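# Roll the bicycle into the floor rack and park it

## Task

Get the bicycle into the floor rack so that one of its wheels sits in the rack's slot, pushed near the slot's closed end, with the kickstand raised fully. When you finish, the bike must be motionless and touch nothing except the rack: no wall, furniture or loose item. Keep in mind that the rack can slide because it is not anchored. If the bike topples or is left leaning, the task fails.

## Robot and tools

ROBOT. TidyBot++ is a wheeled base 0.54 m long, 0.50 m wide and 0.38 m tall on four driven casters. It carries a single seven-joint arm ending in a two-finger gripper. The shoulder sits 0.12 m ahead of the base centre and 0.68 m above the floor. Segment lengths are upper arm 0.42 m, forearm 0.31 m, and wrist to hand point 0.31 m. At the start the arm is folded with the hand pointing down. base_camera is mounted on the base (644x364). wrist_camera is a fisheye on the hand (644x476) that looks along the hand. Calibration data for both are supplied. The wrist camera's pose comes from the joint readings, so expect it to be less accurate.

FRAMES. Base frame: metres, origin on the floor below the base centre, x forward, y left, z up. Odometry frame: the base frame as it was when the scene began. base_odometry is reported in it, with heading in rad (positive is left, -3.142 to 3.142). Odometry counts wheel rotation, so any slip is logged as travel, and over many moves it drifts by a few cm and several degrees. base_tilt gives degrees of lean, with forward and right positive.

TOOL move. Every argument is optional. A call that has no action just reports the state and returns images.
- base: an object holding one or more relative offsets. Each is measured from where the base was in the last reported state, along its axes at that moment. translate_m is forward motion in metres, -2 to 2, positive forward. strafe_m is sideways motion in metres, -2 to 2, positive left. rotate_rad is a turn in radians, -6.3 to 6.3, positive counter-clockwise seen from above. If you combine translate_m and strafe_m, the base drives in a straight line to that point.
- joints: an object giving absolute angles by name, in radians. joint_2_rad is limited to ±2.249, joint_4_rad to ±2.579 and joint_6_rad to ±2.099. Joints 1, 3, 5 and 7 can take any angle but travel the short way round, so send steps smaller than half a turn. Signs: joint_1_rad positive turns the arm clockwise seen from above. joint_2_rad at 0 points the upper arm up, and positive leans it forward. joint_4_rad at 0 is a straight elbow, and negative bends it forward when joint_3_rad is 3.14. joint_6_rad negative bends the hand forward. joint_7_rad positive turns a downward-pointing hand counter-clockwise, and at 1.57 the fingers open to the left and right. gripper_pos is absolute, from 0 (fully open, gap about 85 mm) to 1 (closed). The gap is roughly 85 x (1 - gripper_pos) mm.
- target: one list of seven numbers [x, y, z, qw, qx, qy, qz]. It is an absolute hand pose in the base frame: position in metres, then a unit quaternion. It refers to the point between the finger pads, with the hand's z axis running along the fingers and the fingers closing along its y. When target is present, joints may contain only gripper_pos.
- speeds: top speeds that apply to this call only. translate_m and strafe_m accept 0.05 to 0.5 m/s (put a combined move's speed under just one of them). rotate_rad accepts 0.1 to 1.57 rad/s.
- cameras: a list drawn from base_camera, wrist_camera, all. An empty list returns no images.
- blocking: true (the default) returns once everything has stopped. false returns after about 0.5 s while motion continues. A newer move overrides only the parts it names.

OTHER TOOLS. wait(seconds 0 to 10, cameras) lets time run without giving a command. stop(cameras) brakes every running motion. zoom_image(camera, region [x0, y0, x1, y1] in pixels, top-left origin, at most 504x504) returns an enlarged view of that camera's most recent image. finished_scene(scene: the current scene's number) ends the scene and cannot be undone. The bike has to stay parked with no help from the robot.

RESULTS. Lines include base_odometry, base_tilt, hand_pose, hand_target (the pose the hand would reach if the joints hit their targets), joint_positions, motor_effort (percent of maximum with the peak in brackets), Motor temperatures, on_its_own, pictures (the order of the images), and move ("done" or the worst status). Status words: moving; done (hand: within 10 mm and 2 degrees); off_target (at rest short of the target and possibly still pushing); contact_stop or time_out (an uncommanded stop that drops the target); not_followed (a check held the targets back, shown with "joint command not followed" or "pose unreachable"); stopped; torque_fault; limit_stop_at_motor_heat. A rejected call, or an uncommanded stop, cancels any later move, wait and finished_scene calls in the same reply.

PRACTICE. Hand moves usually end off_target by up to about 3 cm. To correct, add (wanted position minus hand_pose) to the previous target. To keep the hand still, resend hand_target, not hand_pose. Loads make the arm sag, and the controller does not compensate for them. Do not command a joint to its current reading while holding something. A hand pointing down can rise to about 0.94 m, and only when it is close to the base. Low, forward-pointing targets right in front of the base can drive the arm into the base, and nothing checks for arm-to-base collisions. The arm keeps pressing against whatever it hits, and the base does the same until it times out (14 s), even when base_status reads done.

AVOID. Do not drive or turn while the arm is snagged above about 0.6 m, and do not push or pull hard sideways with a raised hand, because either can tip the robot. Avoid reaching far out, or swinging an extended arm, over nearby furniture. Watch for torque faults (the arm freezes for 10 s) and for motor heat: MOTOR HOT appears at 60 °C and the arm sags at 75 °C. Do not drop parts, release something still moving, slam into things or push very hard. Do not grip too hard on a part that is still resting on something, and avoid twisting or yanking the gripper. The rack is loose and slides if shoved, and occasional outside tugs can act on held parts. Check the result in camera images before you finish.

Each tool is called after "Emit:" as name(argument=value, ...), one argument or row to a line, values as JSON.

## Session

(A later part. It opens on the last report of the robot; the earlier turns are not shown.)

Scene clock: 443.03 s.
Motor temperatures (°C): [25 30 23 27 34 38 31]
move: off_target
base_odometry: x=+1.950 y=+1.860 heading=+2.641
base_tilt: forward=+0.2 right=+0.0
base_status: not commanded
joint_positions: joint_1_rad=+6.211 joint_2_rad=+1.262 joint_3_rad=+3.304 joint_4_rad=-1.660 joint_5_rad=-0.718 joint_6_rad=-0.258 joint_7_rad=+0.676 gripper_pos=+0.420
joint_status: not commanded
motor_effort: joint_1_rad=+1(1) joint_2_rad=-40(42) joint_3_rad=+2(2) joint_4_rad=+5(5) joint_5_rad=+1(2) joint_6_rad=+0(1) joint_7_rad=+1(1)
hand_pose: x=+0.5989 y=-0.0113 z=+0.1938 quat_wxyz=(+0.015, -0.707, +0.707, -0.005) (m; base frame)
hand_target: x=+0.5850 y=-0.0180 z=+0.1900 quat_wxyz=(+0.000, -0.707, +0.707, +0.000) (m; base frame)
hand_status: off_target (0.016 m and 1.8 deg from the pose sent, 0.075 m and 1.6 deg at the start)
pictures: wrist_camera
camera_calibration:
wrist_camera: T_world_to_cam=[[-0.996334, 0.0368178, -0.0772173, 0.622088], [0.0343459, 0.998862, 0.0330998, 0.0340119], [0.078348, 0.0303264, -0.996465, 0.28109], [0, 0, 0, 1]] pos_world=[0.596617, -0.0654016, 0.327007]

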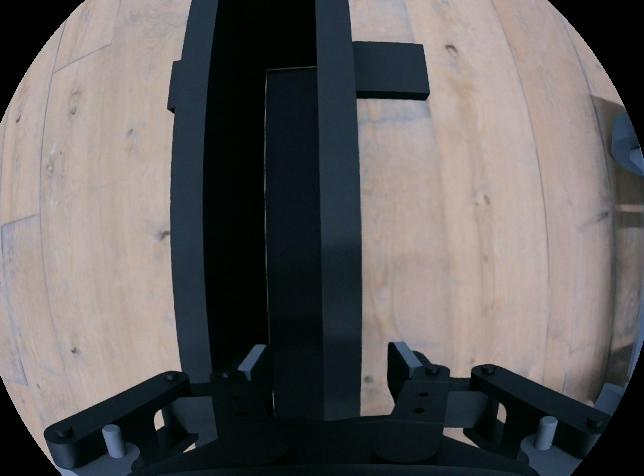

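Emit:
move(
  joints={"joint_1_rad": 0, "joint_2_rad": -0.5, "joint_3_rad": 3.111, "joint_4_rad": -2.4, "joint_5_rad": 0.018, "joint_6_rad": -0.6, "joint_7_rad": 1.54},
  cameras=[],
)

Emit:
move(
  base={"translate_m": -0.15, "strafe_m": 0.24},
)

Scene clock: 446.10 s.
Motor temperatures (°C): [25 30 23 27 34 38 31]
move: done
base_odometry: x=+1.950 y=+1.860 heading=+2.641
base_tilt: forward=+0.2 right=+0.0
base_status: not commanded
joint_positions: joint_1_rad=+6.265 joint_2_rad=-0.485 joint_3_rad=+3.139 joint_4_rad=-2.386 joint_5_rad=-0.036 joint_6_rad=-0.534 joint_7_rad=+1.491 gripper_pos=+0.420
joint_status: all done
motor_effort: joint_1_rad=+1(2) joint_2_rad=-1(42) joint_3_rad=+1(3) joint_4_rad=+20(21) joint_5_rad=+1(2) joint_6_rad=+6(7) joint_7_rad=+1(2)
hand_pose: x=+0.4222 y=+0.0134 z=+0.7156 quat_wxyz=(+0.031, -0.937, +0.039, -0.345) (m; base frame)
hand_target: x=+0.4007 y=+0.0060 z=+0.6999 quat_wxyz=(-0.005, -0.949, -0.006, -0.315) (m; base frame)
hand_status: not commanded
pictures: none
No camera images: "cameras" was empty.

Scene clock: 447.97 s.
Motor temperatures (°C): [25 30 23 27 34 38 31]
move: done
base_odometry: x=+1.966 y=+1.577 heading=+2.642
base_tilt: forward=+0.2 right=+0.0
base_status: done
joint_positions: joint_1_rad=+6.266 joint_2_rad=-0.488 joint_3_rad=+3.133 joint_4_rad=-2.387 joint_5_rad=-0.032 joint_6_rad=-0.536 joint_7_rad=+1.494 gripper_pos=+0.420
joint_status: not commanded
motor_effort: joint_1_rad=+1(1) joint_2_rad=-1(2) joint_3_rad=+0(2) joint_4_rad=+20(20) joint_5_rad=+0(2) joint_6_rad=+5(6) joint_7_rad=+1(1)
hand_pose: x=+0.4210 y=+0.0142 z=+0.7151 quat_wxyz=(+0.028, -0.938, +0.033, -0.345) (m; base frame)
hand_target: x=+0.4007 y=+0.0060 z=+0.6999 quat_wxyz=(-0.005, -0.949, -0.006, -0.315) (m; base frame)
hand_status: not commanded
pictures: base_camera, wrist_camera
camera_calibration:
wrist_camera: T_world_to_cam=[[-0.0385081, -0.989708, -0.137824, 0.138847], [-0.769723, 0.117333, -0.627503, 0.820778], [0.637216, 0.0819226, -0.766319, 0.413136], [0, 0, 0, 1]] pos_world=[0.373862, 0.00726855, 0.850771]

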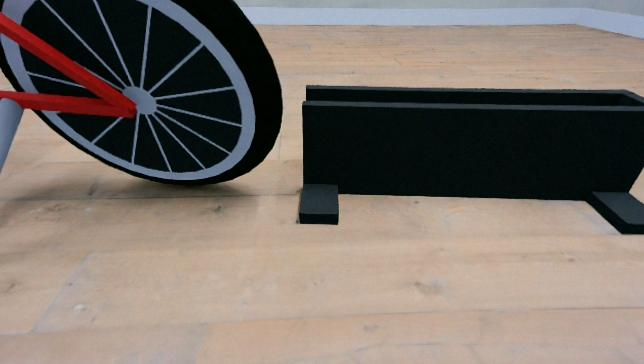

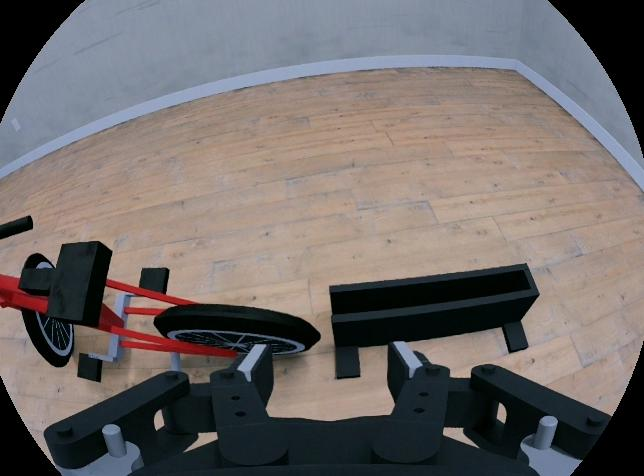

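Emit:
zoom_image(
  camera="base_camera",
  region=[100, 70, 380, 240],
)

Emit:
zoom_image(
  camera="base_camera",
  region=[540, 150, 644, 250],
)

Emit:
zoom_image(
  camera="wrist_camera",
  region=[0, 200, 400, 400],
)

Scaled by 1.800.

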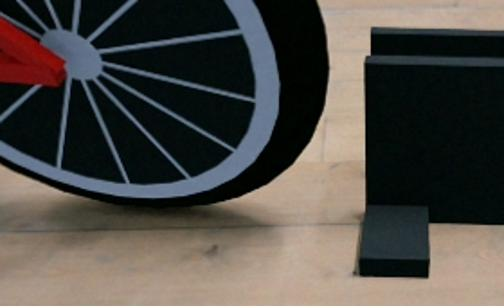

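Scaled by 4.846.

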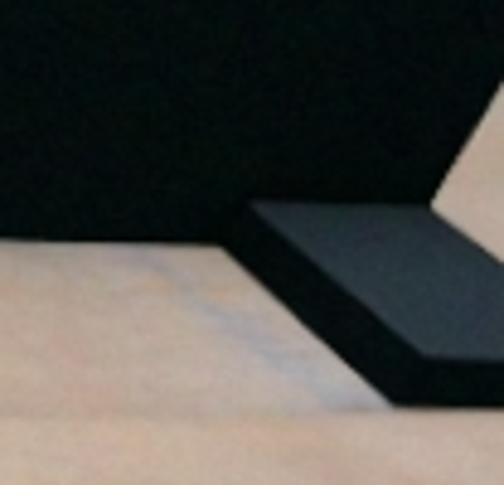

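Scaled by 1.260.

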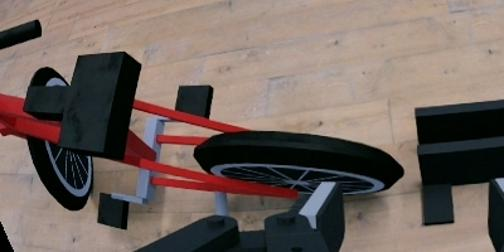

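Emit:
move(
  base={"strafe_m": -0.2, "translate_m": 0.15},
  cameras=[],
)

Emit:
move(
  target=[0.585, 0.0, 0.26, 0, 0.7071, -0.7071, 0],
  cameras=["wrist_camera"],
)

Scene clock: 450.60 s.
Motor temperatures (°C): [25 30 23 27 34 38 31]
move: done
base_odometry: x=+1.930 y=+1.825 heading=+2.642
base_tilt: forward=+0.2 right=+0.0
base_status: done
joint_positions: joint_1_rad=+6.266 joint_2_rad=-0.490 joint_3_rad=+3.131 joint_4_rad=-2.388 joint_5_rad=-0.029 joint_6_rad=-0.538 joint_7_rad=+1.494 gripper_pos=+0.420
joint_status: not commanded
motor_effort: joint_1_rad=+1(1) joint_2_rad=-1(3) joint_3_rad=+1(2) joint_4_rad=+20(20) joint_5_rad=+1(2) joint_6_rad=+5(6) joint_7_rad=+1(1)
hand_pose: x=+0.4200 y=+0.0142 z=+0.7149 quat_wxyz=(+0.027, -0.938, +0.032, -0.344) (m; base frame)
hand_target: x=+0.4007 y=+0.0060 z=+0.6999 quat_wxyz=(-0.005, -0.949, -0.006, -0.315) (m; base frame)
hand_status: not commanded
pictures: none
No camera images: "cameras" was empty.

Scene clock: 453.43 s.
Motor temperatures (°C): [25 30 23 27 34 38 31]
move: off_target
base_odometry: x=+1.930 y=+1.825 heading=+2.642
base_tilt: forward=+0.2 right=+0.0
base_status: not commanded
joint_positions: joint_1_rad=+6.136 joint_2_rad=+1.088 joint_3_rad=+3.368 joint_4_rad=-1.771 joint_5_rad=-0.633 joint_6_rad=-0.436 joint_7_rad=+0.651 gripper_pos=+0.420
joint_status: not commanded
motor_effort: joint_1_rad=+1(1) joint_2_rad=-37(39) joint_3_rad=+2(3) joint_4_rad=+5(20) joint_5_rad=+0(2) joint_6_rad=-1(6) joint_7_rad=+1(1)
hand_pose: x=+0.5616 y=+0.0155 z=+0.2694 quat_wxyz=(-0.004, -0.738, +0.674, +0.041) (m; base frame)
hand_target: x=+0.5850 y=+0.0000 z=+0.2600 quat_wxyz=(+0.000, -0.707, +0.707, +0.000) (m; base frame)
hand_status: off_target (0.030 m and 7.0 deg from the pose sent, 0.484 m and 93.4 deg at the start)
pictures: wrist_camera
camera_calibration:
wrist_camera: T_world_to_cam=[[-0.998533, -0.0525687, 0.0129398, 0.56812], [-0.0515178, 0.996123, 0.0713038, 0.043933], [-0.016638, 0.0705327, -0.997371, 0.411444], [0, 0, 0, 1]] pos_world=[0.576395, -0.0429176, 0.399878]

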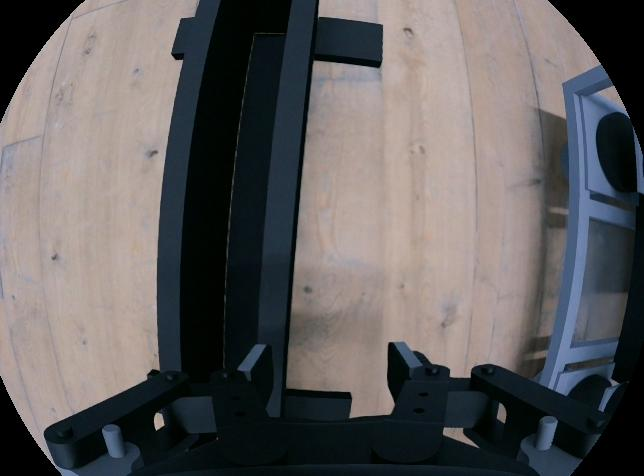

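Emit:
move(
  target=[0.604, -0.01, 0.175, 0, 0.7071, -0.7071, 0],
  cameras=["wrist_camera"],
)

Scene clock: 454.93 s.
Motor temperatures (°C): [25 30 23 27 34 38 31]
move: off_target
base_odometry: x=+1.930 y=+1.825 heading=+2.642
base_tilt: forward=+0.2 right=+0.0
base_status: not commanded
joint_positions: joint_1_rad=+6.155 joint_2_rad=+1.298 joint_3_rad=+3.368 joint_4_rad=-1.601 joint_5_rad=-0.658 joint_6_rad=-0.389 joint_7_rad=+0.650 gripper_pos=+0.420
joint_status: not commanded
motor_effort: joint_1_rad=+1(2) joint_2_rad=-39(42) joint_3_rad=+2(3) joint_4_rad=+5(6) joint_5_rad=+2(2) joint_6_rad=-1(1) joint_7_rad=+1(1)
hand_pose: x=+0.5839 y=-0.0040 z=+0.1844 quat_wxyz=(-0.017, -0.735, +0.678, +0.027) (m; base frame)
hand_target: x=+0.6040 y=-0.0100 z=+0.1750 quat_wxyz=(+0.000, -0.707, +0.707, +0.000) (m; base frame)
hand_status: off_target (0.023 m and 5.9 deg from the pose sent, 0.107 m and 7.0 deg at the start)
pictures: wrist_camera
camera_calibration:
wrist_camera: T_world_to_cam=[[-0.999009, -0.0429407, 0.0117434, 0.591004], [-0.0425336, 0.998551, 0.0329596, 0.072413], [-0.0131417, 0.0324274, -0.999388, 0.326585], [0, 0, 0, 1]] pos_world=[0.59779, -0.0575203, 0.317057]

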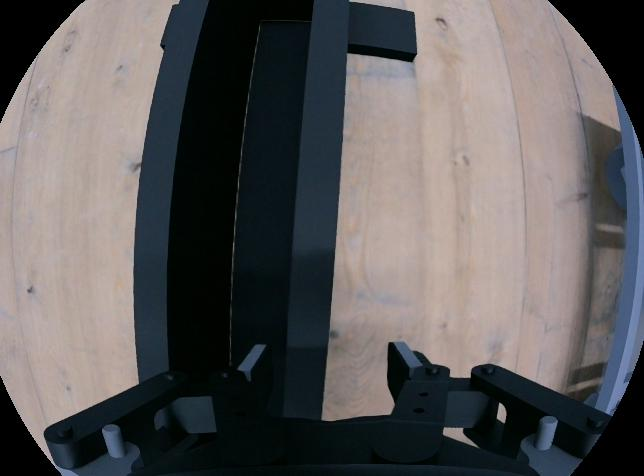

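Emit:
move(
  target=[0.610, -0.015, 0.165, 0, 0.6883, -0.7254, 0],
  cameras=["wrist_camera"],
)

Scene clock: 455.83 s.
Motor temperatures (°C): [25 30 23 27 34 38 31]
move: off_target
base_odometry: x=+1.930 y=+1.825 heading=+2.642
base_tilt: forward=+0.2 right=+0.0
base_status: not commanded
joint_positions: joint_1_rad=+6.157 joint_2_rad=+1.316 joint_3_rad=+3.368 joint_4_rad=-1.558 joint_5_rad=-0.669 joint_6_rad=-0.389 joint_7_rad=+0.619 gripper_pos=+0.420
joint_status: not commanded
motor_effort: joint_1_rad=+1(1) joint_2_rad=-40(41) joint_3_rad=+3(3) joint_4_rad=+5(5) joint_5_rad=+1(2) joint_6_rad=-1(1) joint_7_rad=+1(1)
hand_pose: x=+0.6017 y=-0.0025 z=+0.1788 quat_wxyz=(-0.007, -0.723, +0.690, +0.019) (m; base frame)
hand_target: x=+0.6100 y=-0.0150 z=+0.1650 quat_wxyz=(+0.000, -0.688, +0.725, +0.000) (m; base frame)
hand_status: off_target (0.020 m and 6.1 deg from the pose sent, 0.034 m and 8.4 deg at the start)
pictures: wrist_camera
camera_calibration:
wrist_camera: T_world_to_cam=[[-0.999855, -0.00939638, -0.0142076, 0.614175], [-0.00987802, 0.999366, 0.0342194, 0.0520335], [0.013877, 0.0343547, -0.999313, 0.304992], [0, 0, 0, 1]] pos_world=[0.610368, -0.0567074, 0.311728]

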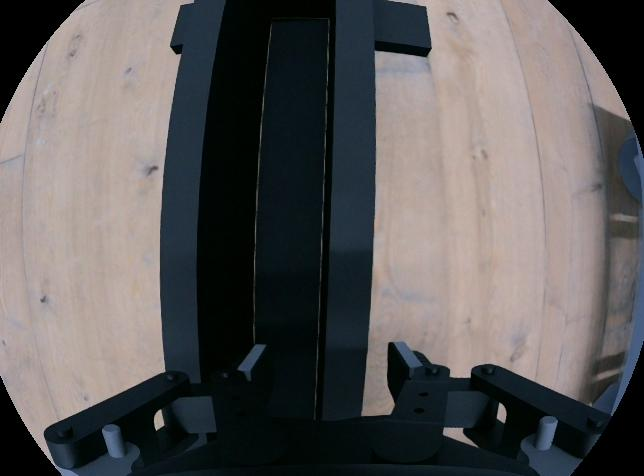

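Emit:
move(
  target=[0.606, -0.015, 0.105, 0, 0.6853, -0.7283, 0],
  cameras=["wrist_camera"],
)

Scene clock: 457.23 s.
Motor temperatures (°C): [25 30 23 27 34 38 31]
move: off_target
base_odometry: x=+1.930 y=+1.825 heading=+2.642
base_tilt: forward=+0.3 right=+0.0
base_status: not commanded
joint_positions: joint_1_rad=+6.179 joint_2_rad=+1.461 joint_3_rad=+3.358 joint_4_rad=-1.468 joint_5_rad=-0.692 joint_6_rad=-0.350 joint_7_rad=+0.619 gripper_pos=+0.420
joint_status: not commanded
motor_effort: joint_1_rad=+1(1) joint_2_rad=-40(44) joint_3_rad=+3(3) joint_4_rad=+4(5) joint_5_rad=+1(2) joint_6_rad=-1(1) joint_7_rad=+1(1)
hand_pose: x=+0.5895 y=-0.0148 z=+0.1142 quat_wxyz=(-0.020, -0.716, +0.698, +0.021) (m; base frame)
hand_target: x=+0.6060 y=-0.0150 z=+0.1050 quat_wxyz=(+0.000, -0.685, +0.728, +0.000) (m; base frame)
hand_status: off_target (0.019 m and 6.0 deg from the pose sent, 0.075 m and 6.6 deg at the start)
pictures: wrist_camera
camera_calibration:
wrist_camera: T_world_to_cam=[[-0.999904, 0.0117028, 0.00743824, 0.598758], [0.0118401, 0.999755, 0.018682, 0.0553558], [-0.00721779, 0.0187683, -0.999798, 0.253282], [0, 0, 0, 1]] pos_world=[0.599873, -0.0671031, 0.247743]

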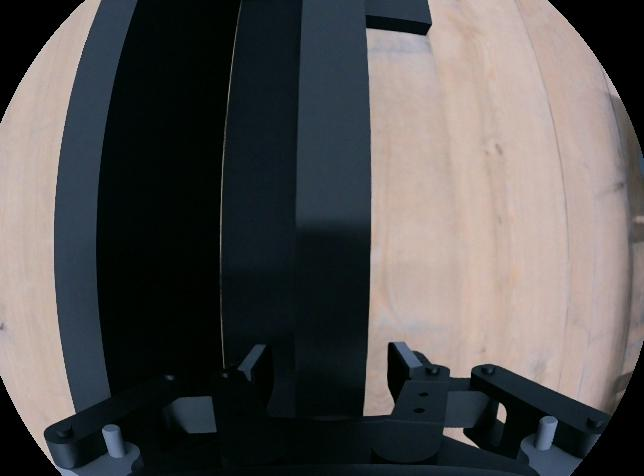

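Centred. Close.

Emit:
move(
  joints={"gripper_pos": 1.0},
  cameras=["wrist_camera"],
)

Scene clock: 458.90 s.
Motor temperatures (°C): [25 30 23 27 34 38 31]
move: off_target
base_odometry: x=+1.930 y=+1.825 heading=+2.642
base_tilt: forward=+0.3 right=+0.0
base_status: not commanded
joint_positions: joint_1_rad=+6.182 joint_2_rad=+1.459 joint_3_rad=+3.355 joint_4_rad=-1.459 joint_5_rad=-0.700 joint_6_rad=-0.338 joint_7_rad=+0.618 gripper_pos=+0.805
joint_status: gripper_pos off_target (ended at +0.805, target +1.000)
motor_effort: joint_1_rad=+1(1) joint_2_rad=-39(45) joint_3_rad=+3(3) joint_4_rad=+4(7) joint_5_rad=+2(3) joint_6_rad=-2(3) joint_7_rad=+1(2)
hand_pose: x=+0.5999 y=-0.0153 z=+0.1157 quat_wxyz=(-0.012, -0.713, +0.701, +0.013) (m; base frame)
hand_target: x=+0.6060 y=-0.0150 z=+0.1050 quat_wxyz=(+0.000, -0.685, +0.728, +0.000) (m; base frame)
hand_status: not commanded
pictures: wrist_camera
camera_calibration:
wrist_camera: T_world_to_cam=[[-0.999672, 0.0202016, -0.0157352, 0.611849], [0.019928, 0.999651, 0.0173534, 0.0510366], [0.0160803, 0.0170341, -0.999726, 0.240816], [0, 0, 0, 1]] pos_world=[0.606759, -0.0674812, 0.249491]

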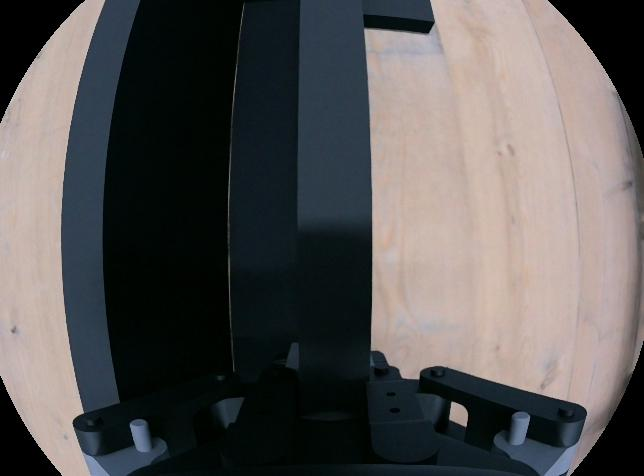

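Emit:
move(
  base={"translate_m": -0.02},
  speeds={"translate_m": 0.1},
  cameras=["base_camera"],
)

Scene clock: 459.73 s.
Motor temperatures (°C): [25 30 23 27 34 38 31]
move: done
base_odometry: x=+1.948 y=+1.815 heading=+2.642
base_tilt: forward=+0.2 right=+0.0
base_status: done
joint_positions: joint_1_rad=+6.182 joint_2_rad=+1.462 joint_3_rad=+3.354 joint_4_rad=-1.448 joint_5_rad=-0.701 joint_6_rad=-0.329 joint_7_rad=+0.618 gripper_pos=+0.805
joint_status: not commanded
motor_effort: joint_1_rad=+1(2) joint_2_rad=-40(44) joint_3_rad=+3(4) joint_4_rad=+3(4) joint_5_rad=+3(3) joint_6_rad=-1(4) joint_7_rad=+0(1)
hand_pose: x=+0.6070 y=-0.0159 z=+0.1148 quat_wxyz=(-0.008, -0.713, +0.701, +0.006) (m; base frame)
hand_target: x=+0.6060 y=-0.0150 z=+0.1050 quat_wxyz=(+0.000, -0.685, +0.728, +0.000) (m; base frame)
hand_status: not commanded
pictures: base_camera

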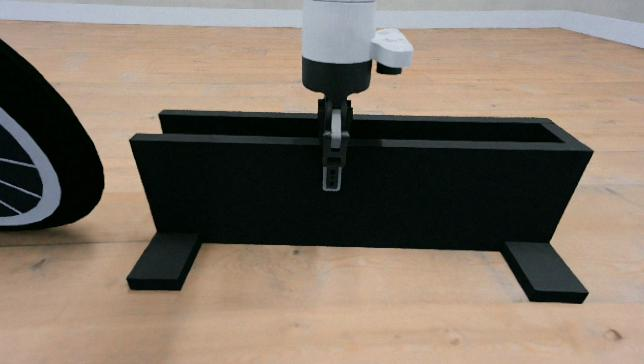

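Emit:
move(
  base={"strafe_m": 0.052},
  speeds={"strafe_m": 0.08},
  cameras=["base_camera"],
)

Scene clock: 460.97 s.
Motor temperatures (°C): [25 30 23 27 34 38 31]
move: done
base_odometry: x=+1.923 y=+1.769 heading=+2.642
base_tilt: forward=+0.3 right=+0.0
base_status: done
joint_positions: joint_1_rad=+6.198 joint_2_rad=+1.462 joint_3_rad=+3.353 joint_4_rad=-1.449 joint_5_rad=-0.701 joint_6_rad=-0.329 joint_7_rad=+0.618 gripper_pos=+0.805
joint_status: not commanded
motor_effort: joint_1_rad=+0(3) joint_2_rad=-39(42) joint_3_rad=+2(3) joint_4_rad=+4(5) joint_5_rad=+1(2) joint_6_rad=-1(3) joint_7_rad=+1(1)
hand_pose: x=+0.6065 y=-0.0231 z=+0.1147 quat_wxyz=(-0.008, -0.708, +0.706, +0.007) (m; base frame)
hand_target: x=+0.6060 y=-0.0150 z=+0.1050 quat_wxyz=(+0.000, -0.685, +0.728, +0.000) (m; base frame)
hand_status: not commanded
pictures: base_camera

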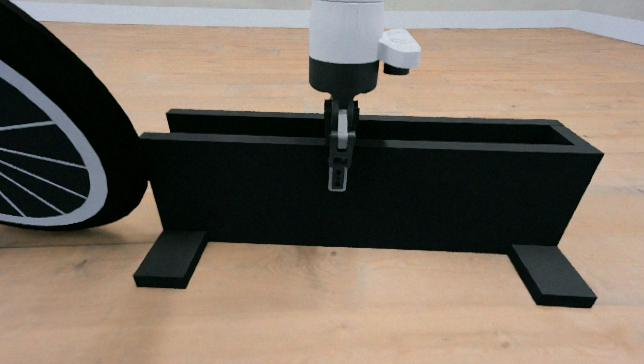

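Emit:
zoom_image(
  camera="base_camera",
  region=[80, 90, 240, 250],
)

Scaled by 3.150.

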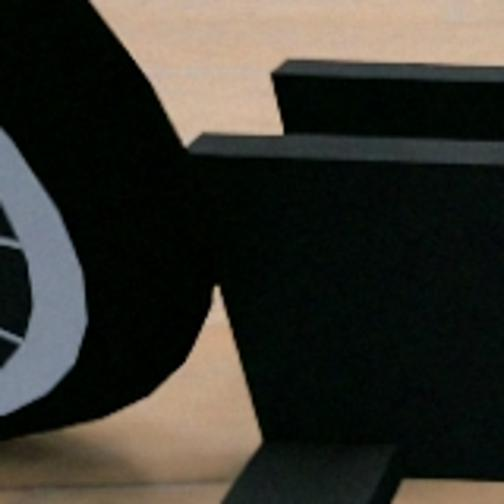

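Emit:
move(
  base={"strafe_m": 0.02},
  speeds={"strafe_m": 0.06},
  cameras=["base_camera"],
)

Emit:
zoom_image(
  camera="base_camera",
  region=[80, 90, 240, 250],
)

Scene clock: 461.97 s.
Motor temperatures (°C): [25 30 23 27 34 38 31]
move: done
base_odometry: x=+1.913 y=+1.751 heading=+2.642
base_tilt: forward=+0.3 right=+0.0
base_status: done
joint_positions: joint_1_rad=+6.214 joint_2_rad=+1.462 joint_3_rad=+3.357 joint_4_rad=-1.449 joint_5_rad=-0.701 joint_6_rad=-0.323 joint_7_rad=+0.618 gripper_pos=+0.805
joint_status: not commanded
motor_effort: joint_1_rad=-4(6) joint_2_rad=-41(42) joint_3_rad=-2(6) joint_4_rad=+4(5) joint_5_rad=+0(2) joint_6_rad=-2(4) joint_7_rad=+1(1)
hand_pose: x=+0.6074 y=-0.0340 z=+0.1148 quat_wxyz=(-0.009, -0.702, +0.712, +0.003) (m; base frame)
hand_target: x=+0.6060 y=-0.0150 z=+0.1050 quat_wxyz=(+0.000, -0.685, +0.728, +0.000) (m; base frame)
hand_status: not commanded
pictures: base_camera

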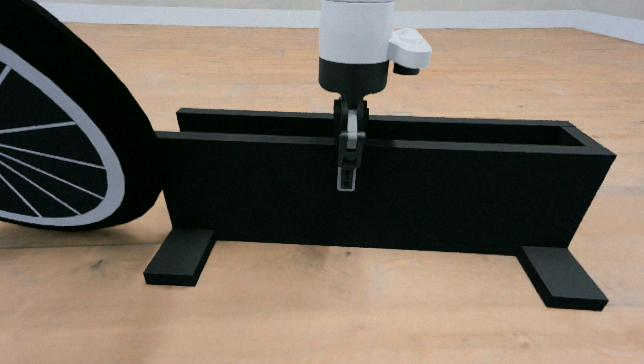

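Scaled by 3.150.

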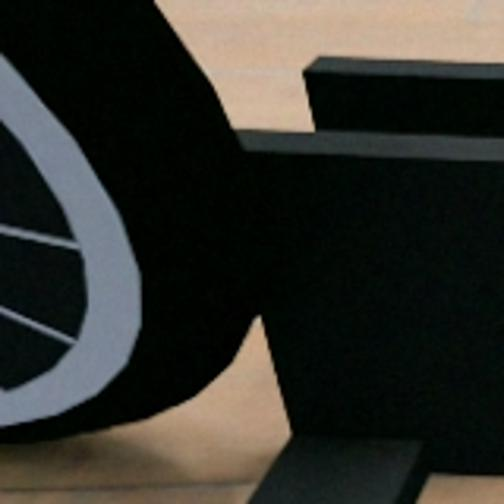

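Emit:
move(
  base={"strafe_m": -0.04},
  speeds={"strafe_m": 0.1},
  cameras=[],
)

Emit:
move(
  base={"translate_m": -0.028},
  speeds={"translate_m": 0.1},
  cameras=["base_camera"],
)

Emit:
move(
  base={"strafe_m": 0.045},
  speeds={"strafe_m": 0.06},
  cameras=["base_camera"],
)

Scene clock: 463.13 s.
Motor temperatures (°C): [25 30 23 27 34 38 31]
move: done
base_odometry: x=+1.932 y=+1.787 heading=+2.642
base_tilt: forward=+0.2 right=+0.0
base_status: done
joint_positions: joint_1_rad=+6.190 joint_2_rad=+1.460 joint_3_rad=+3.336 joint_4_rad=-1.450 joint_5_rad=-0.709 joint_6_rad=-0.323 joint_7_rad=+0.617 gripper_pos=+0.805
joint_status: not commanded
motor_effort: joint_1_rad=+2(4) joint_2_rad=-38(40) joint_3_rad=+2(5) joint_4_rad=+4(6) joint_5_rad=+1(3) joint_6_rad=+0(2) joint_7_rad=+0(2)
hand_pose: x=+0.6077 y=-0.0090 z=+0.1145 quat_wxyz=(-0.001, -0.708, +0.706, +0.011) (m; base frame)
hand_target: x=+0.6060 y=-0.0150 z=+0.1050 quat_wxyz=(+0.000, -0.685, +0.728, +0.000) (m; base frame)
hand_status: not commanded
pictures: none
No camera images: "cameras" was empty.

Scene clock: 463.90 s.
Motor temperatures (°C): [25 30 23 27 34 38 31]
move: done
base_odometry: x=+1.957 y=+1.773 heading=+2.642
base_tilt: forward=+0.2 right=+0.0
base_status: done
joint_positions: joint_1_rad=+6.195 joint_2_rad=+1.461 joint_3_rad=+3.336 joint_4_rad=-1.446 joint_5_rad=-0.719 joint_6_rad=-0.317 joint_7_rad=+0.606 gripper_pos=+0.805
joint_status: not commanded
motor_effort: joint_1_rad=+0(3) joint_2_rad=-39(43) joint_3_rad=+1(3) joint_4_rad=+3(4) joint_5_rad=+2(4) joint_6_rad=-1(4) joint_7_rad=+2(4)
hand_pose: x=+0.6119 y=-0.0119 z=+0.1145 quat_wxyz=(+0.003, -0.699, +0.715, +0.007) (m; base frame)
hand_target: x=+0.6060 y=-0.0150 z=+0.1050 quat_wxyz=(+0.000, -0.685, +0.728, +0.000) (m; base frame)
hand_status: not commanded
pictures: base_camera

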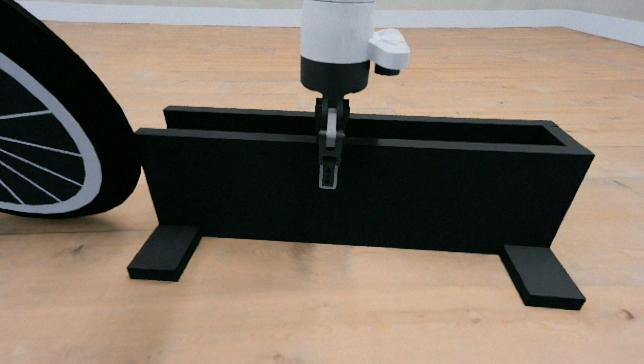

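Scene clock: 465.10 s.
Motor temperatures (°C): [25 30 23 27 34 38 31]
move: done
base_odometry: x=+1.936 y=+1.733 heading=+2.642
base_tilt: forward=+0.3 right=+0.0
base_status: done
joint_positions: joint_1_rad=+6.235 joint_2_rad=+1.462 joint_3_rad=+3.363 joint_4_rad=-1.448 joint_5_rad=-0.719 joint_6_rad=-0.316 joint_7_rad=+0.606 gripper_pos=+0.805
joint_status: not commanded
motor_effort: joint_1_rad=-7(9) joint_2_rad=-43(44) joint_3_rad=-5(8) joint_4_rad=+5(6) joint_5_rad=+1(2) joint_6_rad=-2(4) joint_7_rad=+1(2)
hand_pose: x=+0.6093 y=-0.0481 z=+0.1149 quat_wxyz=(-0.007, -0.684, +0.730, -0.003) (m; base frame)
hand_target: x=+0.6060 y=-0.0150 z=+0.1050 quat_wxyz=(+0.000, -0.685, +0.728, +0.000) (m; base frame)
hand_status: not commanded
pictures: base_camera

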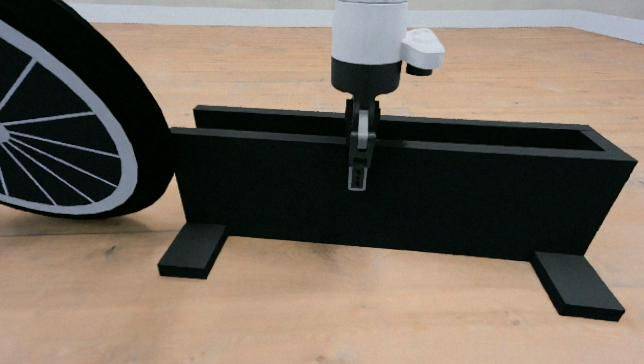

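Emit:
zoom_image(
  camera="base_camera",
  region=[100, 80, 260, 240],
)

Scaled by 3.150.

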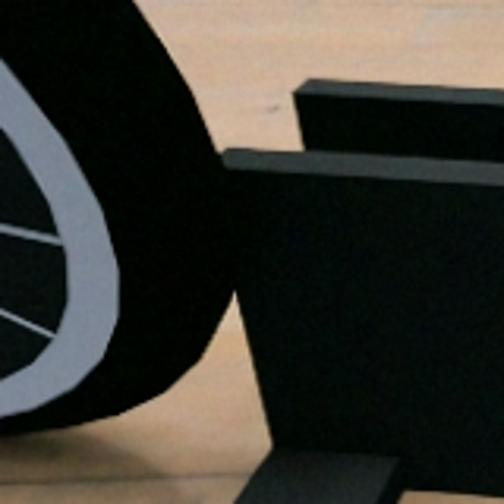

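Emit:
move(
  base={"strafe_m": -0.06},
  speeds={"strafe_m": 0.1},
  cameras=["base_camera", "wrist_camera"],
)

Scene clock: 467.47 s.
Motor temperatures (°C): [25 30 23 27 34 38 31]
move: done
base_odometry: x=+1.965 y=+1.786 heading=+2.642
base_tilt: forward=+0.3 right=+0.0
base_status: done
joint_positions: joint_1_rad=+6.192 joint_2_rad=+1.460 joint_3_rad=+3.338 joint_4_rad=-1.451 joint_5_rad=-0.725 joint_6_rad=-0.316 joint_7_rad=+0.605 gripper_pos=+0.805
joint_status: not commanded
motor_effort: joint_1_rad=+2(6) joint_2_rad=-38(44) joint_3_rad=+2(5) joint_4_rad=+5(7) joint_5_rad=+0(4) joint_6_rad=+1(2) joint_7_rad=+1(3)
hand_pose: x=+0.6097 y=-0.0113 z=+0.1145 quat_wxyz=(+0.001, -0.698, +0.716, +0.007) (m; base frame)
hand_target: x=+0.6060 y=-0.0150 z=+0.1050 quat_wxyz=(+0.000, -0.685, +0.728, +0.000) (m; base frame)
hand_status: not commanded
pictures: base_camera, wrist_camera
camera_calibration:
wrist_camera: T_world_to_cam=[[-0.997086, 0.0638798, -0.0416918, 0.623429], [0.062703, 0.997612, 0.0289515, 0.0194148], [0.0434417, 0.0262529, -0.998711, 0.222697], [0, 0, 0, 1]] pos_world=[0.610721, -0.0650395, 0.24784]

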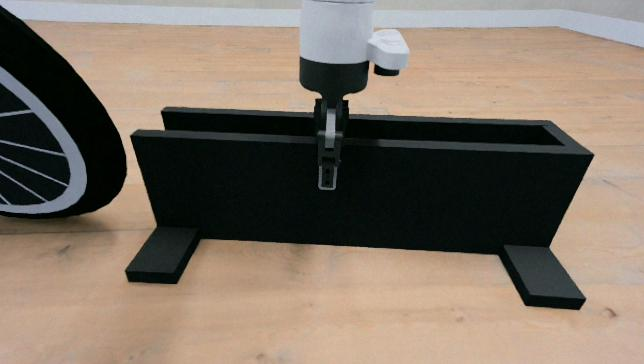

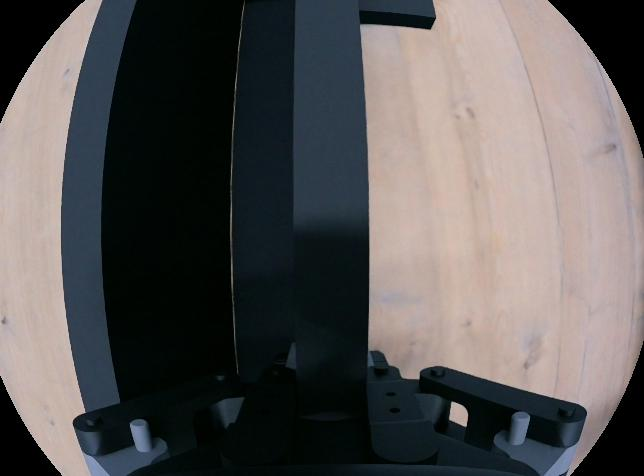

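Emit:
move(
  target=[0.606, -0.015, 0.112, 0, 0.7102, -0.7040, 0],
  cameras=[],
)

Emit:
move(
  base={"translate_m": -0.025},
  speeds={"translate_m": 0.1},
  cameras=["base_camera"],
)

Scene clock: 468.33 s.
Motor temperatures (°C): [25 30 23 27 34 38 31]
move: done
base_odometry: x=+1.965 y=+1.786 heading=+2.642
base_tilt: forward=+0.2 right=+0.0
base_status: not commanded
joint_positions: joint_1_rad=+6.192 joint_2_rad=+1.459 joint_3_rad=+3.338 joint_4_rad=-1.457 joint_5_rad=-0.725 joint_6_rad=-0.316 joint_7_rad=+0.628 gripper_pos=+0.805
joint_status: not commanded
motor_effort: joint_1_rad=+1(2) joint_2_rad=-40(42) joint_3_rad=+2(3) joint_4_rad=+4(5) joint_5_rad=+0(2) joint_6_rad=-1(2) joint_7_rad=+1(2)
hand_pose: x=+0.6067 y=-0.0118 z=+0.1145 quat_wxyz=(-0.001, -0.705, +0.709, +0.009) (m; base frame)
hand_target: x=+0.6060 y=-0.0150 z=+0.1120 quat_wxyz=(+0.000, -0.710, +0.704, +0.000) (m; base frame)
hand_status: done (0.004 m and 1.3 deg from the pose sent, 0.006 m and 2.2 deg at the start)
pictures: none
No camera images: "cameras" was empty.

Scene clock: 469.10 s.
Motor temperatures (°C): [25 30 23 27 34 38 31]
move: done
base_odometry: x=+1.987 y=+1.774 heading=+2.642
base_tilt: forward=+0.2 right=+0.0
base_status: done
joint_positions: joint_1_rad=+6.193 joint_2_rad=+1.458 joint_3_rad=+3.338 joint_4_rad=-1.462 joint_5_rad=-0.725 joint_6_rad=-0.315 joint_7_rad=+0.628 gripper_pos=+0.805
joint_status: not commanded
motor_effort: joint_1_rad=+1(2) joint_2_rad=-42(45) joint_3_rad=+1(2) joint_4_rad=+4(5) joint_5_rad=+0(1) joint_6_rad=-2(4) joint_7_rad=+1(1)
hand_pose: x=+0.6042 y=-0.0125 z=+0.1146 quat_wxyz=(-0.002, -0.705, +0.709, +0.009) (m; base frame)
hand_target: x=+0.6060 y=-0.0150 z=+0.1120 quat_wxyz=(+0.000, -0.710, +0.704, +0.000) (m; base frame)
hand_status: not commanded
pictures: base_camera

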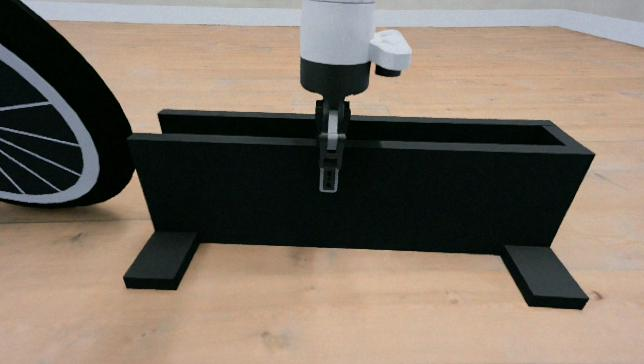

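Emit:
move(
  base={"translate_m": 0.012},
  speeds={"translate_m": 0.1},
  cameras=[],
)

Emit:
move(
  base={"strafe_m": 0.04},
  speeds={"strafe_m": 0.06},
  cameras=["base_camera"],
)

Emit:
zoom_image(
  camera="base_camera",
  region=[80, 80, 240, 240],
)

Scene clock: 470.07 s.
Motor temperatures (°C): [25 30 23 27 34 38 31]
move: done
base_odometry: x=+1.976 y=+1.780 heading=+2.642
base_tilt: forward=+0.2 right=+0.0
base_status: done
joint_positions: joint_1_rad=+6.193 joint_2_rad=+1.457 joint_3_rad=+3.338 joint_4_rad=-1.469 joint_5_rad=-0.725 joint_6_rad=-0.314 joint_7_rad=+0.628 gripper_pos=+0.805
joint_status: not commanded
motor_effort: joint_1_rad=+1(3) joint_2_rad=-41(47) joint_3_rad=+1(4) joint_4_rad=+2(7) joint_5_rad=+2(2) joint_6_rad=-4(4) joint_7_rad=+1(1)
hand_pose: x=+0.6006 y=-0.0129 z=+0.1146 quat_wxyz=(-0.004, -0.704, +0.710, +0.011) (m; base frame)
hand_target: x=+0.6060 y=-0.0150 z=+0.1120 quat_wxyz=(+0.000, -0.710, +0.704, +0.000) (m; base frame)
hand_status: not commanded
pictures: none
No camera images: "cameras" was empty.

Scene clock: 471.17 s.
Motor temperatures (°C): [25 30 23 27 34 38 31]
move: done
base_odometry: x=+1.957 y=+1.745 heading=+2.642
base_tilt: forward=+0.2 right=+0.0
base_status: done
joint_positions: joint_1_rad=+6.227 joint_2_rad=+1.459 joint_3_rad=+3.358 joint_4_rad=-1.471 joint_5_rad=-0.724 joint_6_rad=-0.310 joint_7_rad=+0.630 gripper_pos=+0.805
joint_status: not commanded
motor_effort: joint_1_rad=-5(7) joint_2_rad=-45(46) joint_3_rad=-5(8) joint_4_rad=+6(7) joint_5_rad=-3(4) joint_6_rad=-3(5) joint_7_rad=-2(2)
hand_pose: x=+0.5999 y=-0.0425 z=+0.1150 quat_wxyz=(-0.011, -0.692, +0.722, +0.003) (m; base frame)
hand_target: x=+0.6060 y=-0.0150 z=+0.1120 quat_wxyz=(+0.000, -0.710, +0.704, +0.000) (m; base frame)
hand_status: not commanded
pictures: base_camera

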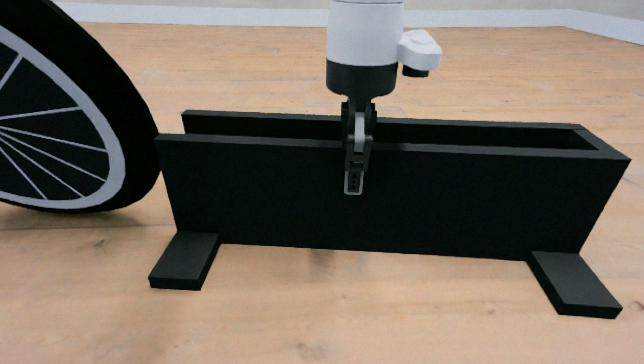

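Scaled by 3.150.

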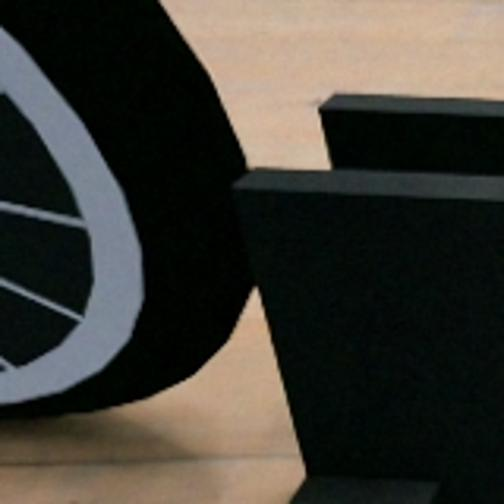

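Emit:
move(
  base={"strafe_m": -0.055},
  speeds={"strafe_m": 0.1},
  cameras=[],
)

Emit:
move(
  base={"translate_m": -0.022},
  speeds={"translate_m": 0.1},
  cameras=["base_camera"],
)

Scene clock: 472.40 s.
Motor temperatures (°C): [25 30 23 27 34 38 31]
move: done
base_odometry: x=+1.984 y=+1.793 heading=+2.642
base_tilt: forward=+0.3 right=+0.0
base_status: done
joint_positions: joint_1_rad=+6.198 joint_2_rad=+1.457 joint_3_rad=+3.334 joint_4_rad=-1.469 joint_5_rad=-0.724 joint_6_rad=-0.310 joint_7_rad=+0.630 gripper_pos=+0.805
joint_status: not commanded
motor_effort: joint_1_rad=+1(4) joint_2_rad=-41(45) joint_3_rad=+1(4) joint_4_rad=+4(7) joint_5_rad=+0(3) joint_6_rad=-2(3) joint_7_rad=+0(2)
hand_pose: x=+0.6016 y=-0.0135 z=+0.1146 quat_wxyz=(-0.002, -0.703, +0.711, +0.011) (m; base frame)
hand_target: x=+0.6060 y=-0.0150 z=+0.1120 quat_wxyz=(+0.000, -0.710, +0.704, +0.000) (m; base frame)
hand_status: not commanded
pictures: none
No camera images: "cameras" was empty.

Scene clock: 473.13 s.
Motor temperatures (°C): [25 30 23 27 34 38 31]
move: done
base_odometry: x=+2.004 y=+1.783 heading=+2.642
base_tilt: forward=+0.2 right=+0.0
base_status: done
joint_positions: joint_1_rad=+6.198 joint_2_rad=+1.457 joint_3_rad=+3.334 joint_4_rad=-1.468 joint_5_rad=-0.724 joint_6_rad=-0.309 joint_7_rad=+0.630 gripper_pos=+0.805
joint_status: not commanded
motor_effort: joint_1_rad=+1(3) joint_2_rad=-42(44) joint_3_rad=+1(2) joint_4_rad=+3(5) joint_5_rad=+1(1) joint_6_rad=-3(5) joint_7_rad=+1(1)
hand_pose: x=+0.6024 y=-0.0136 z=+0.1146 quat_wxyz=(-0.002, -0.703, +0.711, +0.010) (m; base frame)
hand_target: x=+0.6060 y=-0.0150 z=+0.1120 quat_wxyz=(+0.000, -0.710, +0.704, +0.000) (m; base frame)
hand_status: not commanded
pictures: base_camera

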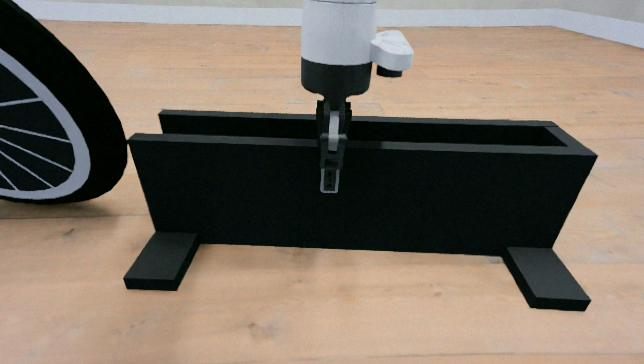

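Emit:
move(
  base={"strafe_m": 0.055},
  speeds={"strafe_m": 0.06},
  cameras=["base_camera"],
)

Emit:
zoom_image(
  camera="base_camera",
  region=[80, 80, 240, 240],
)

Scene clock: 474.70 s.
Motor temperatures (°C): [25 30 23 27 34 38 31]
move: done
base_odometry: x=+1.977 y=+1.734 heading=+2.642
base_tilt: forward=+0.2 right=+0.0
base_status: done
joint_positions: joint_1_rad=+6.212 joint_2_rad=+1.457 joint_3_rad=+3.344 joint_4_rad=-1.469 joint_5_rad=-0.724 joint_6_rad=-0.309 joint_7_rad=+0.630 gripper_pos=+0.805
joint_status: not commanded
motor_effort: joint_1_rad=-4(4) joint_2_rad=-45(45) joint_3_rad=-4(5) joint_4_rad=+5(7) joint_5_rad=-2(3) joint_6_rad=-4(4) joint_7_rad=-1(1)
hand_pose: x=+0.6020 y=-0.0267 z=+0.1148 quat_wxyz=(-0.006, -0.698, +0.716, +0.006) (m; base frame)
hand_target: x=+0.6060 y=-0.0150 z=+0.1120 quat_wxyz=(+0.000, -0.710, +0.704, +0.000) (m; base frame)
hand_status: not commanded
pictures: base_camera

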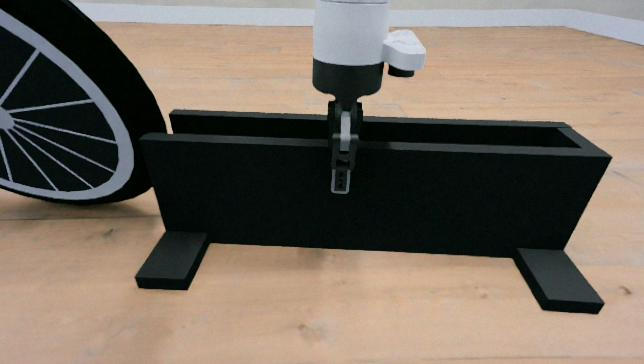

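Scaled by 3.150.

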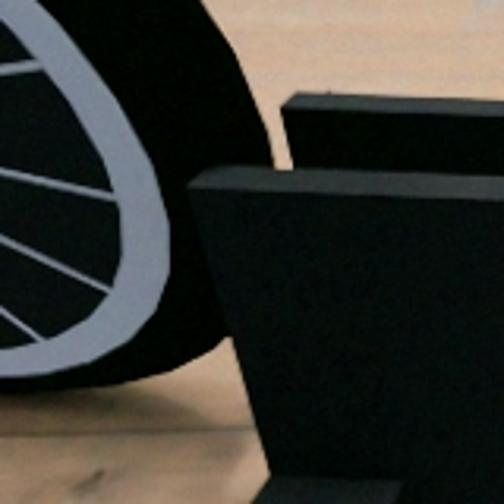

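Emit:
move(
  joints={"gripper_pos": 0.42},
  cameras=[],
)

Emit:
move(
  target=[0.60, -0.02, 0.23, 0, 0.7071, -0.7071, 0],
  cameras=["wrist_camera"],
)

Emit:
move(
  joints={"joint_1_rad": 0, "joint_2_rad": -0.5, "joint_3_rad": 3.111, "joint_4_rad": -2.4, "joint_5_rad": 0.018, "joint_6_rad": -0.6, "joint_7_rad": 1.54, "gripper_pos": 0.15},
  cameras=["wrist_camera", "base_camera"],
)

Scene clock: 475.70 s.
Motor temperatures (°C): [25 30 23 27 34 38 31]
move: done
base_odometry: x=+1.977 y=+1.734 heading=+2.642
base_tilt: forward=+0.2 right=-0.1
base_status: not commanded
joint_positions: joint_1_rad=+6.202 joint_2_rad=+1.455 joint_3_rad=+3.334 joint_4_rad=-1.469 joint_5_rad=-0.724 joint_6_rad=-0.309 joint_7_rad=+0.630 gripper_pos=+0.420
joint_status: all done
motor_effort: joint_1_rad=+1(4) joint_2_rad=-41(46) joint_3_rad=+2(4) joint_4_rad=+5(6) joint_5_rad=+1(2) joint_6_rad=-1(4) joint_7_rad=+1(1)
hand_pose: x=+0.6034 y=-0.0160 z=+0.1157 quat_wxyz=(-0.001, -0.702, +0.712, +0.009) (m; base frame)
hand_target: x=+0.6060 y=-0.0150 z=+0.1120 quat_wxyz=(+0.000, -0.710, +0.704, +0.000) (m; base frame)
hand_status: not commanded
pictures: none
No camera images: "cameras" was empty.

Scene clock: 477.20 s.
Motor temperatures (°C): [25 30 23 27 34 38 31]
move: off_target
base_odometry: x=+1.977 y=+1.734 heading=+2.642
base_tilt: forward=+0.2 right=-0.1
base_status: not commanded
joint_positions: joint_1_rad=+6.187 joint_2_rad=+1.183 joint_3_rad=+3.359 joint_4_rad=-1.656 joint_5_rad=-0.724 joint_6_rad=-0.309 joint_7_rad=+0.630 gripper_pos=+0.420
joint_status: not commanded
motor_effort: joint_1_rad=+1(1) joint_2_rad=-40(43) joint_3_rad=+2(3) joint_4_rad=+6(7) joint_5_rad=+1(2) joint_6_rad=+0(1) joint_7_rad=+1(1)
hand_pose: x=+0.6283 y=-0.0192 z=+0.2347 quat_wxyz=(+0.028, -0.692, +0.721, -0.025) (m; base frame)
hand_target: x=+0.6000 y=-0.0200 z=+0.2300 quat_wxyz=(+0.000, -0.707, +0.707, +0.000) (m; base frame)
hand_status: off_target (0.029 m and 4.9 deg from the pose sent, 0.114 m and 1.3 deg at the start)
pictures: wrist_camera
camera_calibration:
wrist_camera: T_world_to_cam=[[-0.989009, 0.0790599, -0.124942, 0.662277], [0.0763039, 0.996727, 0.0267, 0.014615], [0.126644, 0.016873, -0.991805, 0.288064], [0, 0, 0, 1]] pos_world=[0.617402, -0.0717873, 0.368059]

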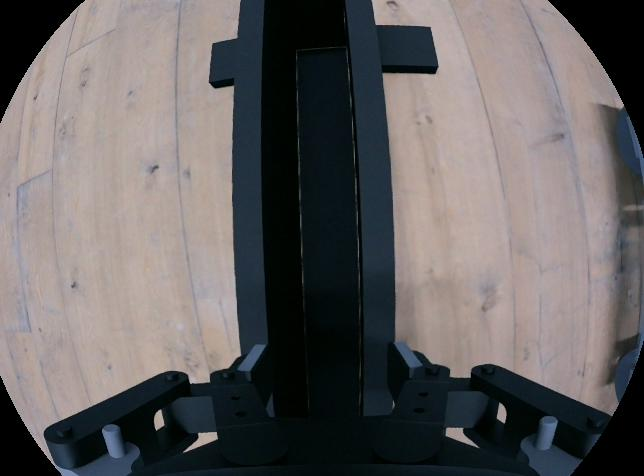

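Scene clock: 480.10 s.
Motor temperatures (°C): [25 30 23 27 34 38 31]
move: done
base_odometry: x=+1.977 y=+1.734 heading=+2.642
base_tilt: forward=+0.2 right=+0.0
base_status: not commanded
joint_positions: joint_1_rad=+6.265 joint_2_rad=-0.485 joint_3_rad=+3.139 joint_4_rad=-2.386 joint_5_rad=-0.036 joint_6_rad=-0.534 joint_7_rad=+1.491 gripper_pos=+0.150
joint_status: all done
motor_effort: joint_1_rad=+1(2) joint_2_rad=-1(43) joint_3_rad=+1(3) joint_4_rad=+19(21) joint_5_rad=+1(2) joint_6_rad=+6(6) joint_7_rad=+1(2)
hand_pose: x=+0.4221 y=+0.0133 z=+0.7155 quat_wxyz=(+0.031, -0.937, +0.039, -0.345) (m; base frame)
hand_target: x=+0.4007 y=+0.0060 z=+0.6999 quat_wxyz=(-0.005, -0.949, -0.006, -0.315) (m; base frame)
hand_status: not commanded
pictures: base_camera, wrist_camera
camera_calibration:
wrist_camera: T_world_to_cam=[[-0.0464215, -0.988154, -0.146275, 0.147476], [-0.768301, 0.128903, -0.626975, 0.820873], [0.638403, 0.0832778, -0.765184, 0.41144], [0, 0, 0, 1]] pos_world=[0.37486, 0.00565227, 0.851066]

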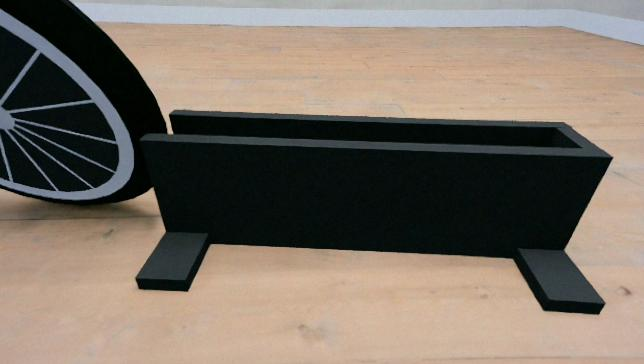

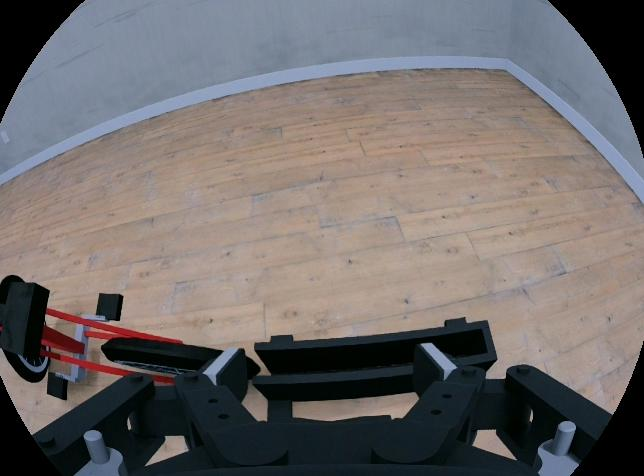

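Emit:
move(
  base={"strafe_m": 0.67},
  cameras=[],
)

Emit:
move(
  base={"translate_m": 0.07},
  cameras=["base_camera"],
)

Emit:
move(
  target=[0.49, -0.03, 0.62, -0.0998, 0.6681, -0.7291, 0.109],
  cameras=["wrist_camera"],
)

Scene clock: 487.77 s.
Motor temperatures (°C): [25 30 23 27 34 38 31]
move: done
base_odometry: x=+1.656 y=+1.146 heading=+2.643
base_tilt: forward=+0.2 right=+0.0
base_status: done
joint_positions: joint_1_rad=+6.266 joint_2_rad=-0.485 joint_3_rad=+3.133 joint_4_rad=-2.386 joint_5_rad=-0.031 joint_6_rad=-0.535 joint_7_rad=+1.494 gripper_pos=+0.150
joint_status: not commanded
motor_effort: joint_1_rad=+1(1) joint_2_rad=-1(2) joint_3_rad=+0(1) joint_4_rad=+20(20) joint_5_rad=+1(2) joint_6_rad=+6(6) joint_7_rad=+1(1)
hand_pose: x=+0.4218 y=+0.0139 z=+0.7152 quat_wxyz=(+0.027, -0.938, +0.033, -0.345) (m; base frame)
hand_target: x=+0.4007 y=+0.0060 z=+0.6999 quat_wxyz=(-0.005, -0.949, -0.006, -0.315) (m; base frame)
hand_status: not commanded
pictures: none
No camera images: "cameras" was empty.

Scene clock: 488.83 s.
Motor temperatures (°C): [25 30 23 27 34 38 31]
move: done
base_odometry: x=+1.595 y=+1.179 heading=+2.643
base_tilt: forward=+0.2 right=-0.1
base_status: done
joint_positions: joint_1_rad=+6.266 joint_2_rad=-0.490 joint_3_rad=+3.133 joint_4_rad=-2.388 joint_5_rad=-0.031 joint_6_rad=-0.538 joint_7_rad=+1.494 gripper_pos=+0.150
joint_status: not commanded
motor_effort: joint_1_rad=+1(1) joint_2_rad=-1(4) joint_3_rad=+1(1) joint_4_rad=+20(21) joint_5_rad=+1(1) joint_6_rad=+5(6) joint_7_rad=+1(1)
hand_pose: x=+0.4201 y=+0.0139 z=+0.7148 quat_wxyz=(+0.027, -0.938, +0.033, -0.344) (m; base frame)
hand_target: x=+0.4007 y=+0.0060 z=+0.6999 quat_wxyz=(-0.005, -0.949, -0.006, -0.315) (m; base frame)
hand_status: not commanded
pictures: base_camera

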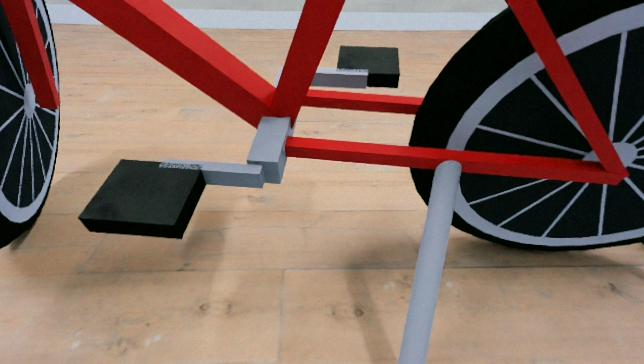

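Scene clock: 491.23 s.
Motor temperatures (°C): [25 30 23 27 34 38 31]
move: off_target
base_odometry: x=+1.595 y=+1.179 heading=+2.643
base_tilt: forward=+0.2 right=+0.0
base_status: not commanded
joint_positions: joint_1_rad=+6.242 joint_2_rad=+0.041 joint_3_rad=+3.265 joint_4_rad=-2.153 joint_5_rad=-0.031 joint_6_rad=-0.580 joint_7_rad=+0.062 gripper_pos=+0.150
joint_status: not commanded
motor_effort: joint_1_rad=+1(1) joint_2_rad=-16(18) joint_3_rad=+0(1) joint_4_rad=+16(20) joint_5_rad=+1(2) joint_6_rad=+3(6) joint_7_rad=+1(1)
hand_pose: x=+0.5041 y=-0.0253 z=+0.6284 quat_wxyz=(+0.126, -0.681, +0.709, -0.133) (m; base frame)
hand_target: x=+0.4900 y=-0.0300 z=+0.6200 quat_wxyz=(+0.100, -0.668, +0.729, -0.109) (m; base frame)
hand_status: off_target (0.017 m and 4.9 deg from the pose sent, 0.126 m and 92.6 deg at the start)
pictures: wrist_camera
camera_calibration:
wrist_camera: T_world_to_cam=[[-0.910426, 0.0740776, -0.406984, 0.726573], [0.0690382, 0.997247, 0.0270757, 0.0230472], [0.407869, -0.00344701, -0.913034, 0.502584], [0, 0, 0, 1]] pos_world=[0.454912, -0.0750742, 0.753956]

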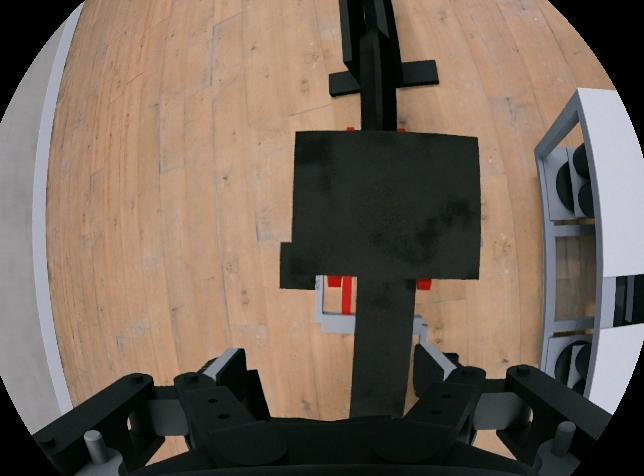

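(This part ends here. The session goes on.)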